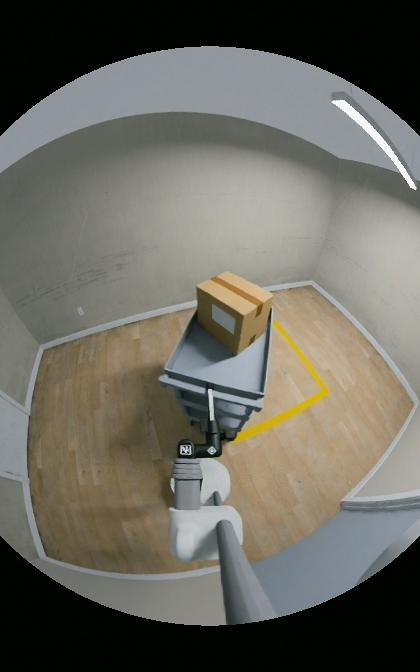

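Request:
move --r2 '{"base":{"strafe_m":0.25,"translate_m":0.12},"pace":"slow"}' --blocking false --cameras '[]'

Request:
wait --seconds 5 --cameras '[]'

Request:
move --r2 '{"base":{"rotate_rad":-0.4},"pace":"slow"}' --blocking false --cameras '[]'

Request:
wait --seconds 5 --cameras '["r2_head_camera","r2_head_right_camera"]'

Scene clock: 804.13 s.
move: r2 moving
r1: as last shown
r1.lidar_m: 4.02 2.77 1.99 1.89 1.98 1.86 1.74 1.83 2.47 2.81 2.92 3.94
r1.motor_effort: lift_m=+20(20) arm_m=+4(5) wheel_0=+4(4) wheel_1=+4(4) wheel_2=-3(3)
r1.servo_current: wrist_yaw_rad=59(72) wrist_pitch_rad=39(52) wrist_roll_rad=46(59) gripper_m=39(46)
r1.wrist_depth_mm: - 138 - - - - - / 110 138 - - - - - / 117 139 213 - - - - / 137 151 248 - - - - / 1708 - - 1708 1576 1808 - / 1205 1160 193 1182 187 1160 1138 / 842 750 759 809 798 768 809
r2.base_odometry: x=-2.240 y=-4.904 heading=-2.426
r2.turned_by_wheels: -0.001
r2.turned_by_imu: +0.000
r2.base_tilt: forward=-0.7 right=+0.0
r2.lidar_m: 0.39 0.50 2.29 1.89 1.78 0.96 0.79 0.82 1.00 1.54 2.84 0.40
r2.base_status: translate_m moving; strafe_m moving
r2.joint_positions: lift_m=+0.690 arm_m=+0.000 wrist_yaw_rad=+0.000 wrist_pitch_rad=+0.008 wrist_roll_rad=+1.569 gripper_m=-0.037
r2.joint_status: not commanded
r2.measured_speeds: translate_m=+0.021 strafe_m=+0.044 rotate_rad=-0.002 lift_m=+0.000 arm_m=+0.000 wrist_yaw_rad=-0.019 wrist_pitch_rad=+0.000 wrist_roll_rad=+0.000
r2.motor_effort: lift_m=+20(20) arm_m=+4(4) wheel_0=-7(9) wheel_1=+8(9) wheel_2=-10(10)
r2.servo_current: wrist_yaw_rad=33(59) wrist_pitch_rad=52(52) wrist_roll_rad=46(59) gripper_m=104(104)
r2.hand_pose: x=+0.4593 y=-0.0875 z=+0.8658 quat_wxyz=(+0.708, +0.706, +0.003, -0.003) (m; r2's base frame)
r2.wrist_depth_mm: - - 521 127 181 - - / - 452 433 131 190 - - / - 436 442 138 201 - - / - 500 521 147 213 - - / - - 615 154 222 - - / - - 180 166 178 554 508 / - 137 - - - 1464 449
pictures: none
No camera images: "cameras" was empty.

Scene clock: 807.70 s.
earlier move: r2 done
r1.base_odometry: x=-2.444 y=+1.753 heading=+2.878
r1.turned_by_wheels: +0.000
r1.turned_by_imu: +0.000
r1.base_tilt: forward=-1.6 right=+1.2
r1.lidar_m: 4.02 2.75 1.98 1.89 1.99 1.83 1.74 1.80 2.45 2.83 2.92 3.95
r1.base_status: not commanded
r1.joint_positions: lift_m=+0.127 arm_m=+0.000 wrist_yaw_rad=+3.092 wrist_pitch_rad=+0.002 wrist_roll_rad=+0.000 gripper_m=+0.056
r1.joint_status: not commanded
r1.measured_speeds: all 0
r1.motor_effort: lift_m=+20(20) arm_m=+5(5) wheel_0=+4(4) wheel_1=+4(4) wheel_2=-3(3)
r1.servo_current: wrist_yaw_rad=65(78) wrist_pitch_rad=52(52) wrist_roll_rad=39(65) gripper_m=39(46)
r1.hand_pose: x=-0.1129 y=+0.1016 z=+0.3046 quat_wxyz=(+0.025, -0.001, +0.000, +1.000) (m; r1's base frame)
r1.wrist_depth_mm: - 138 - - - - - / 110 139 - - - - - / 117 139 213 - - - - / 136 151 250 - - - - / 1708 - - 1618 1661 1808 - / 1205 1229 193 1229 187 1138 1138 / 842 750 759 809 778 788 809
r2.base_odometry: x=-2.170 y=-5.160 heading=-2.426
r2.turned_by_wheels: +0.000
r2.turned_by_imu: +0.000
r2.base_tilt: forward=-0.7 right=+0.1
r2.lidar_m: 0.45 1.82 2.03 1.72 1.68 1.17 0.96 0.95 1.24 1.88 3.03 0.33
r2.base_status: done
r2.joint_positions: lift_m=+0.690 arm_m=+0.000 wrist_yaw_rad=-0.002 wrist_pitch_rad=+0.008 wrist_roll_rad=+1.569 gripper_m=-0.037
r2.joint_status: not commanded
r2.measured_speeds: all 0
r2.motor_effort: lift_m=+20(20) arm_m=+4(4) wheel_0=-7(13) wheel_1=+2(9) wheel_2=-6(10)
r2.servo_current: wrist_yaw_rad=46(59) wrist_pitch_rad=52(59) wrist_roll_rad=46(65) gripper_m=98(104)
r2.hand_pose: x=+0.4591 y=-0.0881 z=+0.8658 quat_wxyz=(+0.708, +0.706, +0.002, -0.004) (m; r2's base frame)
r2.wrist_depth_mm: - 353 345 - 133 - - / - 427 436 - 148 - - / - - 569 - 166 - - / - - - 104 187 - - / - - - 123 216 1576 492 / - - 180 151 178 1464 459 / - 136 - - 362 359 368
wait: 3.57 of 5 s (r2 has come to rest)
pictures: none
No camera images: "cameras" was empty.

Scene clock: 808.20 s.
move: r2 moving
r1: as last shown
r1.base_tilt: forward=-1.6 right=+1.3
r1.lidar_m: 4.02 2.77 1.98 1.90 2.00 1.81 1.74 1.84 2.48 2.83 2.89 3.95
r1.motor_effort: lift_m=+20(20) arm_m=+5(5) wheel_0=+4(4) wheel_1=+3(4) wheel_2=-3(3)
r1.servo_current: wrist_yaw_rad=46(65) wrist_pitch_rad=39(52) wrist_roll_rad=46(59) gripper_m=39(46)
r1.wrist_depth_mm: - 137 - - - - - / 110 139 - - - - - / 117 139 214 - - - - / 136 150 249 - - - - / 1661 - - 1661 1661 1808 - / 1182 1205 194 1205 187 1160 1138 / 854 750 759 809 768 778 809
r2.base_odometry: x=-2.170 y=-5.160 heading=-2.549
r2.turned_by_wheels: -0.123
r2.turned_by_imu: -0.119
r2.base_tilt: forward=-0.7 right=+0.1
r2.lidar_m: 0.44 1.82 1.96 1.73 1.67 1.29 1.00 0.96 1.14 1.55 3.02 0.35
r2.base_status: rotate_rad moving
r2.joint_positions: lift_m=+0.690 arm_m=+0.000 wrist_yaw_rad=+0.007 wrist_pitch_rad=+0.008 wrist_roll_rad=+1.569 gripper_m=-0.037
r2.joint_status: not commanded
r2.measured_speeds: translate_m=+0.000 strafe_m=+0.000 rotate_rad=-0.487 lift_m=+0.000 arm_m=+0.000 wrist_yaw_rad=+0.000 wrist_pitch_rad=+0.000 wrist_roll_rad=+0.000
r2.motor_effort: lift_m=+20(20) arm_m=+3(4) wheel_0=+11(15) wheel_1=+9(10) wheel_2=+10(12)
r2.servo_current: wrist_yaw_rad=39(65) wrist_pitch_rad=52(59) wrist_roll_rad=46(59) gripper_m=98(98)
r2.hand_pose: x=+0.4599 y=-0.0855 z=+0.8658 quat_wxyz=(+0.708, +0.706, +0.005, +0.000) (m; r2's base frame)
r2.wrist_depth_mm: - 357 359 - 142 - - / - 399 404 - 158 - - / - 480 512 105 172 - - / - - - 113 191 - - / - - - 126 214 1576 508 / - - 181 148 179 1464 466 / - - - - - 357 1098
pictures: none
No camera images: "cameras" was empty.

Scene clock: 809.27 s.
earlier move: r2 done
r1.base_odometry: x=-2.444 y=+1.753 heading=+2.878
r1.turned_by_wheels: +0.000
r1.turned_by_imu: +0.000
r1.base_tilt: forward=-1.6 right=+1.3
r1.lidar_m: 4.02 2.76 2.00 1.90 2.00 1.85 1.75 1.81 2.49 2.83 2.93 3.96
r1.base_status: not commanded
r1.joint_positions: lift_m=+0.127 arm_m=+0.000 wrist_yaw_rad=+3.092 wrist_pitch_rad=+0.002 wrist_roll_rad=+0.000 gripper_m=+0.056
r1.joint_status: not commanded
r1.measured_speeds: all 0
r1.motor_effort: lift_m=+20(20) arm_m=+5(5) wheel_0=+4(4) wheel_1=+4(4) wheel_2=-3(3)
r1.servo_current: wrist_yaw_rad=59(65) wrist_pitch_rad=46(52) wrist_roll_rad=39(59) gripper_m=39(46)
r1.hand_pose: x=-0.1129 y=+0.1016 z=+0.3046 quat_wxyz=(+0.025, -0.001, +0.000, +1.000) (m; r1's base frame)
r1.wrist_depth_mm: - 138 - - - - - / 110 138 - - - - - / 117 139 213 - - - - / 136 151 250 - - - - / 1661 - - 1661 1661 1863 - / 1182 1205 194 1205 187 1182 1118 / 854 759 759 798 788 788 820
r2.base_odometry: x=-2.170 y=-5.160 heading=-2.825
r2.turned_by_wheels: -0.276
r2.turned_by_imu: -0.268
r2.base_tilt: forward=-0.6 right=+0.1
r2.lidar_m: 0.38 0.39 1.83 1.91 1.69 1.72 1.09 0.98 1.00 1.30 2.34 0.41
r2.base_status: done
r2.joint_positions: lift_m=+0.690 arm_m=+0.000 wrist_yaw_rad=+0.003 wrist_pitch_rad=+0.008 wrist_roll_rad=+1.569 gripper_m=-0.037
r2.joint_status: not commanded
r2.measured_speeds: all 0
r2.motor_effort: lift_m=+20(20) arm_m=-4(4) wheel_0=+5(16) wheel_1=+5(11) wheel_2=+5(12)
r2.servo_current: wrist_yaw_rad=39(65) wrist_pitch_rad=52(59) wrist_roll_rad=59(59) gripper_m=98(98)
r2.hand_pose: x=+0.4595 y=-0.0866 z=+0.8658 quat_wxyz=(+0.708, +0.706, +0.004, -0.002) (m; r2's base frame)
r2.wrist_depth_mm: - - - 155 213 1499 1138 / - - - 158 216 732 - / - 530 473 160 220 809 - / - 484 466 163 224 831 - / - 554 521 166 227 - - / - - 184 168 178 - - / - - - - - 1397 -
wait: 1.07 of 5 s (r2 has come to rest)
pictures: r2_head_camera, r2_head_right_camera
Images, in order (width x height): r2_head_camera 420x560, r2_head_right_camera 420x672.

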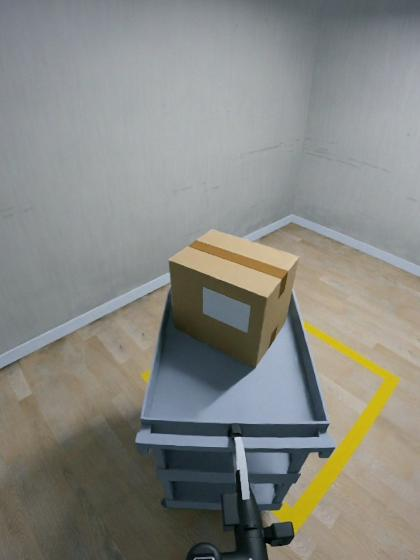

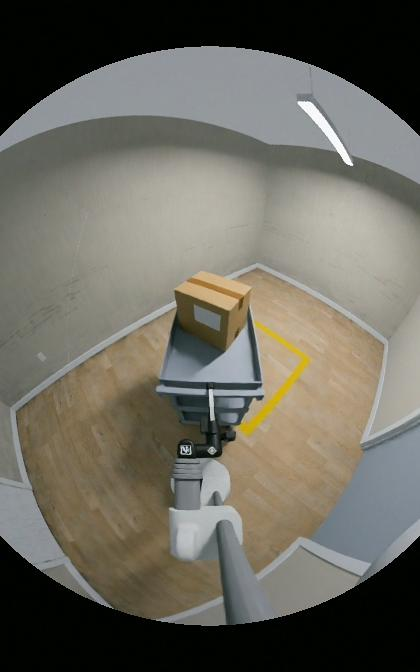

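Request:
move --r2 '{"base":{"strafe_m":0.36,"translate_m":0.1},"pace":"slow"}' --blocking false --cameras '[]'

Request:
wait --seconds 6 --cameras '["r2_head_camera","r2_head_right_camera"]'

Scene clock: 819.53 s.
move: r2 moving
r1: as last shown
r1.lidar_m: 4.02 2.77 1.99 1.88 1.99 1.84 1.74 1.84 2.49 2.83 2.93 3.95
r1.motor_effort: lift_m=+20(20) arm_m=+5(5) wheel_0=+3(4) wheel_1=+4(4) wheel_2=-3(3)
r1.servo_current: wrist_yaw_rad=65(65) wrist_pitch_rad=39(46) wrist_roll_rad=46(59) gripper_m=46(46)
r1.wrist_depth_mm: - 138 - - - - - / 110 138 - - - - - / 117 139 215 - - - - / 137 151 250 - - - - / 1661 - - 1708 1661 1756 - / 1205 1205 193 1182 187 1160 1138 / 854 750 750 809 788 768 820
r2.base_odometry: x=-2.169 y=-5.172 heading=-2.826
r2.turned_by_wheels: -0.001
r2.turned_by_imu: +0.000
r2.base_tilt: forward=-0.7 right=+0.1
r2.lidar_m: 0.37 0.43 1.83 1.89 1.65 1.73 1.11 0.99 0.99 1.33 2.39 0.41
r2.base_status: translate_m moving; strafe_m moving
r2.joint_positions: lift_m=+0.690 arm_m=+0.000 wrist_yaw_rad=-0.001 wrist_pitch_rad=+0.008 wrist_roll_rad=+1.569 gripper_m=-0.037
r2.joint_status: not commanded
r2.measured_speeds: translate_m=+0.013 strafe_m=+0.048 rotate_rad=+0.000 lift_m=+0.000 arm_m=+0.000 wrist_yaw_rad=-0.012 wrist_pitch_rad=+0.000 wrist_roll_rad=+0.000
r2.motor_effort: lift_m=+20(20) arm_m=-3(4) wheel_0=-9(9) wheel_1=+8(10) wheel_2=-8(9)
r2.servo_current: wrist_yaw_rad=46(59) wrist_pitch_rad=52(52) wrist_roll_rad=39(52) gripper_m=98(104)
r2.hand_pose: x=+0.4592 y=-0.0876 z=+0.8658 quat_wxyz=(+0.708, +0.706, +0.003, -0.003) (m; r2's base frame)
r2.wrist_depth_mm: - - - 156 214 1618 1138 / - - - 158 218 741 - / - - 477 161 222 798 - / - 488 466 163 224 842 - / - - 521 166 228 - - / - - 183 168 178 - - / - - - - - 1366 -
pictures: none
No camera images: "cameras" was empty.

Scene clock: 824.03 s.
earlier move: r2 done
r1.base_odometry: x=-2.444 y=+1.753 heading=+2.878
r1.turned_by_wheels: +0.000
r1.turned_by_imu: +0.000
r1.base_tilt: forward=-1.6 right=+1.3
r1.lidar_m: 4.02 2.76 1.98 1.90 1.95 1.85 1.73 1.81 2.48 2.80 2.91 3.94
r1.base_status: not commanded
r1.joint_positions: lift_m=+0.127 arm_m=+0.000 wrist_yaw_rad=+3.092 wrist_pitch_rad=+0.002 wrist_roll_rad=+0.000 gripper_m=+0.056
r1.joint_status: not commanded
r1.measured_speeds: all 0
r1.motor_effort: lift_m=+20(20) arm_m=+5(5) wheel_0=+4(4) wheel_1=+4(4) wheel_2=-3(3)
r1.servo_current: wrist_yaw_rad=59(78) wrist_pitch_rad=46(52) wrist_roll_rad=33(65) gripper_m=33(46)
r1.hand_pose: x=-0.1129 y=+0.1016 z=+0.3046 quat_wxyz=(+0.025, -0.001, +0.000, +1.000) (m; r1's base frame)
r1.wrist_depth_mm: - 138 - - - - - / 110 138 - - - - - / 117 139 214 - - - - / 137 150 249 - - - - / 1661 - - 1661 1618 1921 - / 1182 1205 193 1160 187 1160 1138 / 842 759 759 809 778 778 809
r2.base_odometry: x=-2.153 y=-5.533 heading=-2.825
r2.turned_by_wheels: +0.000
r2.turned_by_imu: +0.000
r2.base_tilt: forward=-0.7 right=+0.1
r2.lidar_m: 0.43 1.50 1.52 1.69 1.47 1.49 1.42 1.28 1.29 1.67 3.05 0.33
r2.base_status: done
r2.joint_positions: lift_m=+0.690 arm_m=+0.000 wrist_yaw_rad=-0.002 wrist_pitch_rad=+0.008 wrist_roll_rad=+1.569 gripper_m=-0.037
r2.joint_status: not commanded
r2.measured_speeds: all 0
r2.motor_effort: lift_m=+20(20) arm_m=-3(4) wheel_0=-5(13) wheel_1=+3(10) wheel_2=-4(10)
r2.servo_current: wrist_yaw_rad=52(65) wrist_pitch_rad=46(59) wrist_roll_rad=46(59) gripper_m=98(104)
r2.hand_pose: x=+0.4591 y=-0.0881 z=+0.8658 quat_wxyz=(+0.708, +0.706, +0.002, -0.004) (m; r2's base frame)
r2.wrist_depth_mm: - 357 364 - 145 - - / - 404 413 - 159 - - / - - 521 107 176 - - / - - - 117 195 - - / - - - 134 220 1537 512 / - - 180 154 178 1464 462 / - 137 - - - 355 413
wait: 4.50 of 6 s (r2 has come to rest)
pictures: r2_head_camera, r2_head_right_camera
Images, in order (width x height): r2_head_camera 420x560, r2_head_right_camera 420x672.

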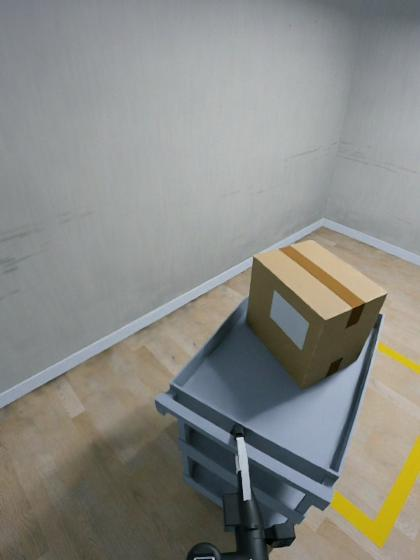

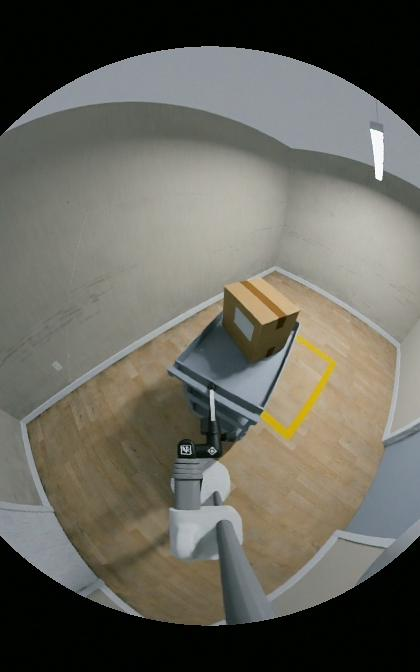

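Request:
move --r2 '{"base":{"rotate_rad":-0.4},"pace":"slow"}' --blocking false --cameras '[]'

Request:
wait --seconds 5 --cameras '[]'

Request:
move --r2 '{"base":{"strafe_m":0.25,"translate_m":0.08},"pace":"slow"}' --blocking false --cameras '[]'

Request:
wait --seconds 6 --cameras '["r2_head_camera","r2_head_right_camera"]'

Scene clock: 835.90 s.
move: r2 moving
r1: as last shown
r1.lidar_m: 4.02 2.77 1.99 1.88 1.97 1.83 1.74 1.85 2.50 2.83 2.93 3.94
r1.motor_effort: lift_m=+20(20) arm_m=+4(5) wheel_0=+4(4) wheel_1=+3(4) wheel_2=-3(3)
r1.servo_current: wrist_yaw_rad=46(59) wrist_pitch_rad=46(52) wrist_roll_rad=46(59) gripper_m=46(46)
r1.wrist_depth_mm: - 138 - - - - - / 110 138 - - - - - / 117 139 214 - - - - / 137 151 250 - - - - / 1708 - - 1708 1661 1808 - / 1205 1205 194 1182 187 1138 1118 / 854 759 750 809 798 778 809
r2.base_odometry: x=-2.153 y=-5.533 heading=-2.949
r2.turned_by_wheels: -0.124
r2.turned_by_imu: -0.120
r2.base_tilt: forward=-0.6 right=+0.0
r2.lidar_m: 0.42 0.51 1.50 1.71 1.50 1.47 1.54 1.29 1.28 1.56 2.41 0.38
r2.base_status: rotate_rad moving
r2.joint_positions: lift_m=+0.690 arm_m=+0.000 wrist_yaw_rad=+0.006 wrist_pitch_rad=+0.008 wrist_roll_rad=+1.569 gripper_m=-0.037
r2.joint_status: not commanded
r2.measured_speeds: translate_m=+0.000 strafe_m=-0.003 rotate_rad=-0.489 lift_m=+0.000 arm_m=+0.000 wrist_yaw_rad=+0.000 wrist_pitch_rad=+0.000 wrist_roll_rad=+0.000
r2.motor_effort: lift_m=+20(20) arm_m=-3(4) wheel_0=+12(14) wheel_1=+7(8) wheel_2=+11(12)
r2.servo_current: wrist_yaw_rad=52(52) wrist_pitch_rad=46(52) wrist_roll_rad=46(59) gripper_m=98(104)
r2.hand_pose: x=+0.4598 y=-0.0858 z=+0.8658 quat_wxyz=(+0.708, +0.706, +0.005, -0.001) (m; r2's base frame)
r2.wrist_depth_mm: - 407 407 103 159 - - / - 384 392 112 171 - - / - 508 469 118 185 - - / - - 597 130 200 - - / - - - 142 219 1618 - / - - 180 157 178 1499 480 / - - - - - 1366 1182
pictures: none
No camera images: "cameras" was empty.

Scene clock: 836.97 s.
earlier move: r2 done
r1.base_odometry: x=-2.444 y=+1.753 heading=+2.878
r1.turned_by_wheels: +0.000
r1.turned_by_imu: +0.000
r1.base_tilt: forward=-1.6 right=+1.2
r1.lidar_m: 4.01 2.78 2.01 1.89 1.97 1.83 1.75 1.84 2.51 2.83 2.92 3.93
r1.base_status: not commanded
r1.joint_positions: lift_m=+0.127 arm_m=+0.000 wrist_yaw_rad=+3.092 wrist_pitch_rad=+0.002 wrist_roll_rad=+0.000 gripper_m=+0.056
r1.joint_status: not commanded
r1.measured_speeds: all 0
r1.motor_effort: lift_m=+20(20) arm_m=+5(5) wheel_0=+3(5) wheel_1=+4(4) wheel_2=-3(3)
r1.servo_current: wrist_yaw_rad=59(78) wrist_pitch_rad=39(52) wrist_roll_rad=59(59) gripper_m=46(46)
r1.hand_pose: x=-0.1129 y=+0.1016 z=+0.3046 quat_wxyz=(+0.025, -0.001, +0.000, +1.000) (m; r1's base frame)
r1.wrist_depth_mm: - 138 - - - - - / 110 138 - - - - - / 117 139 214 - - - - / 137 151 250 - - - - / 1661 - - 1661 1661 1863 - / 1182 1160 194 1160 188 1160 1138 / 831 768 750 798 798 778 809
r2.base_odometry: x=-2.153 y=-5.533 heading=+3.059
r2.turned_by_wheels: -0.275
r2.turned_by_imu: -0.267
r2.base_tilt: forward=-0.7 right=+0.1
r2.lidar_m: 0.40 0.41 1.51 1.55 1.55 1.49 1.52 1.36 1.28 1.32 1.83 0.42
r2.base_status: done
r2.joint_positions: lift_m=+0.690 arm_m=+0.000 wrist_yaw_rad=+0.004 wrist_pitch_rad=+0.008 wrist_roll_rad=+1.569 gripper_m=-0.037
r2.joint_status: not commanded
r2.measured_speeds: all 0
r2.motor_effort: lift_m=+20(20) arm_m=-4(4) wheel_0=+4(14) wheel_1=+4(9) wheel_2=+6(12)
r2.servo_current: wrist_yaw_rad=52(59) wrist_pitch_rad=52(59) wrist_roll_rad=46(59) gripper_m=91(104)
r2.hand_pose: x=+0.4597 y=-0.0862 z=+0.8658 quat_wxyz=(+0.708, +0.706, +0.004, -0.001) (m; r2's base frame)
r2.wrist_depth_mm: - - - 167 228 1618 1138 / - - - 167 228 1537 - / - - 544 167 228 809 - / - 466 459 228 229 831 - / - - 500 168 229 854 - / - - 183 169 178 - - / - 137 - - - 137 -
wait: 1.07 of 5 s (r2 has come to rest)
pictures: none
No camera images: "cameras" was empty.

Scene clock: 837.47 s.
move: r2 moving
r1: as last shown
r1.base_tilt: forward=-1.6 right=+1.3
r1.lidar_m: 4.02 2.76 1.99 1.89 1.99 1.83 1.73 1.83 2.51 2.83 2.91 3.92
r1.motor_effort: lift_m=+20(20) arm_m=+5(5) wheel_0=+4(4) wheel_1=+4(4) wheel_2=-3(3)
r1.servo_current: wrist_yaw_rad=46(59) wrist_pitch_rad=46(52) wrist_roll_rad=26(59) gripper_m=39(46)
r1.wrist_depth_mm: - 138 - - - - - / 110 138 - - - - - / 117 139 214 - - - - / 137 151 251 - - - - / 1708 - - 1661 1661 1863 - / 1182 1205 194 1160 188 1160 1138 / 831 750 741 809 798 759 820
r2.base_odometry: x=-2.158 y=-5.544 heading=+3.058
r2.turned_by_wheels: -0.001
r2.turned_by_imu: -0.001
r2.base_tilt: forward=-0.6 right=+0.0
r2.lidar_m: 0.39 0.40 1.50 1.52 1.57 1.47 1.53 1.36 1.28 1.32 1.89 0.43
r2.base_status: translate_m moving; strafe_m moving
r2.joint_positions: lift_m=+0.690 arm_m=+0.000 wrist_yaw_rad=-0.001 wrist_pitch_rad=+0.008 wrist_roll_rad=+1.569 gripper_m=-0.037
r2.joint_status: not commanded
r2.measured_speeds: translate_m=+0.016 strafe_m=+0.046 rotate_rad=-0.001 lift_m=+0.000 arm_m=+0.000 wrist_yaw_rad=-0.025 wrist_pitch_rad=+0.000 wrist_roll_rad=+0.000
r2.motor_effort: lift_m=+20(20) arm_m=-3(4) wheel_0=-9(10) wheel_1=+8(10) wheel_2=-8(8)
r2.servo_current: wrist_yaw_rad=46(52) wrist_pitch_rad=52(52) wrist_roll_rad=52(52) gripper_m=91(98)
r2.hand_pose: x=+0.4592 y=-0.0876 z=+0.8658 quat_wxyz=(+0.708, +0.706, +0.003, -0.003) (m; r2's base frame)
r2.wrist_depth_mm: - - - 169 229 1618 1138 / - - - 169 230 1576 - / - - 564 168 229 809 - / - 469 459 229 229 842 - / - - 500 168 229 842 - / - - 183 168 177 - - / - - - - - 137 -
pictures: none
No camera images: "cameras" was empty.

Scene clock: 840.87 s.
earlier move: r2 done
r1.base_odometry: x=-2.444 y=+1.753 heading=+2.878
r1.turned_by_wheels: +0.000
r1.turned_by_imu: +0.000
r1.base_tilt: forward=-1.6 right=+1.3
r1.lidar_m: 4.02 2.80 2.01 1.90 1.98 1.83 1.74 1.83 2.49 2.82 2.90 3.98
r1.base_status: not commanded
r1.joint_positions: lift_m=+0.127 arm_m=+0.000 wrist_yaw_rad=+3.092 wrist_pitch_rad=+0.002 wrist_roll_rad=+0.000 gripper_m=+0.056
r1.joint_status: not commanded
r1.measured_speeds: all 0
r1.motor_effort: lift_m=+20(20) arm_m=+5(5) wheel_0=+4(4) wheel_1=+4(4) wheel_2=-3(3)
r1.servo_current: wrist_yaw_rad=52(72) wrist_pitch_rad=46(52) wrist_roll_rad=26(65) gripper_m=39(52)
r1.hand_pose: x=-0.1129 y=+0.1016 z=+0.3046 quat_wxyz=(+0.025, -0.001, +0.000, +1.000) (m; r1's base frame)
r1.wrist_depth_mm: - 138 - - - - - / 110 138 - - - - - / 117 139 214 - - - - / 136 151 249 - - - - / 1708 - - 1661 1661 1921 - / 1205 1205 195 1182 187 1160 1138 / 854 732 750 809 788 778 820
r2.base_odometry: x=-2.253 y=-5.775 heading=+3.058
r2.turned_by_wheels: +0.000
r2.turned_by_imu: +0.001
r2.base_tilt: forward=-0.6 right=+0.0
r2.lidar_m: 0.39 0.50 1.26 1.29 1.56 1.41 1.49 1.64 1.53 1.57 2.05 0.39
r2.base_status: done
r2.joint_positions: lift_m=+0.690 arm_m=+0.000 wrist_yaw_rad=-0.004 wrist_pitch_rad=+0.008 wrist_roll_rad=+1.569 gripper_m=-0.037
r2.joint_status: not commanded
r2.measured_speeds: all 0
r2.motor_effort: lift_m=+20(20) arm_m=-4(4) wheel_0=-3(10) wheel_1=+4(10) wheel_2=-8(12)
r2.servo_current: wrist_yaw_rad=46(59) wrist_pitch_rad=46(59) wrist_roll_rad=52(59) gripper_m=98(104)
r2.hand_pose: x=+0.4590 y=-0.0885 z=+0.8658 quat_wxyz=(+0.708, +0.706, +0.001, -0.004) (m; r2's base frame)
r2.wrist_depth_mm: - - - 131 187 - - / - 500 462 137 195 - - / - 445 433 143 206 - - / - - 500 151 215 - - / - - 597 158 224 - - / - - 179 167 178 559 - / - - - - - 137 459
wait: 3.40 of 6 s (r2 has come to rest)
pictures: r2_head_camera, r2_head_right_camera
Images, in order (width x height): r2_head_camera 420x560, r2_head_right_camera 420x672.

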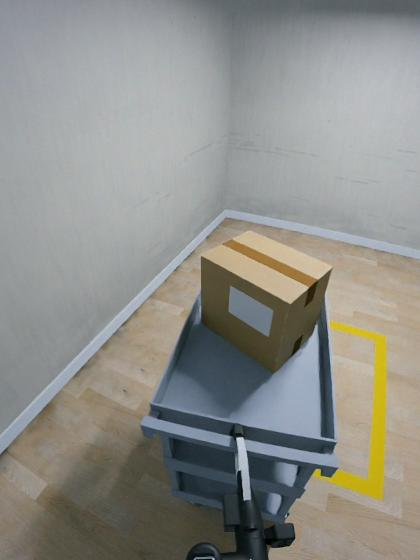

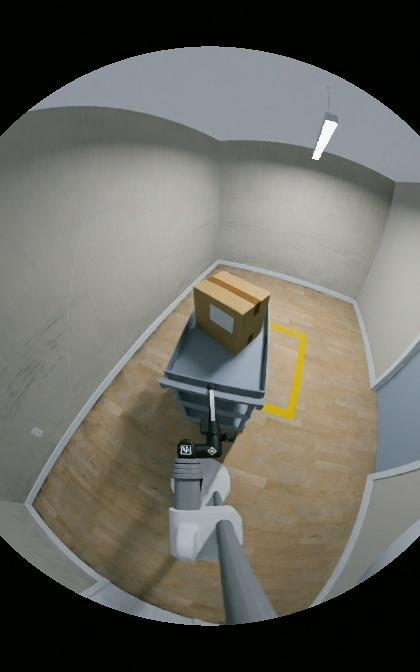

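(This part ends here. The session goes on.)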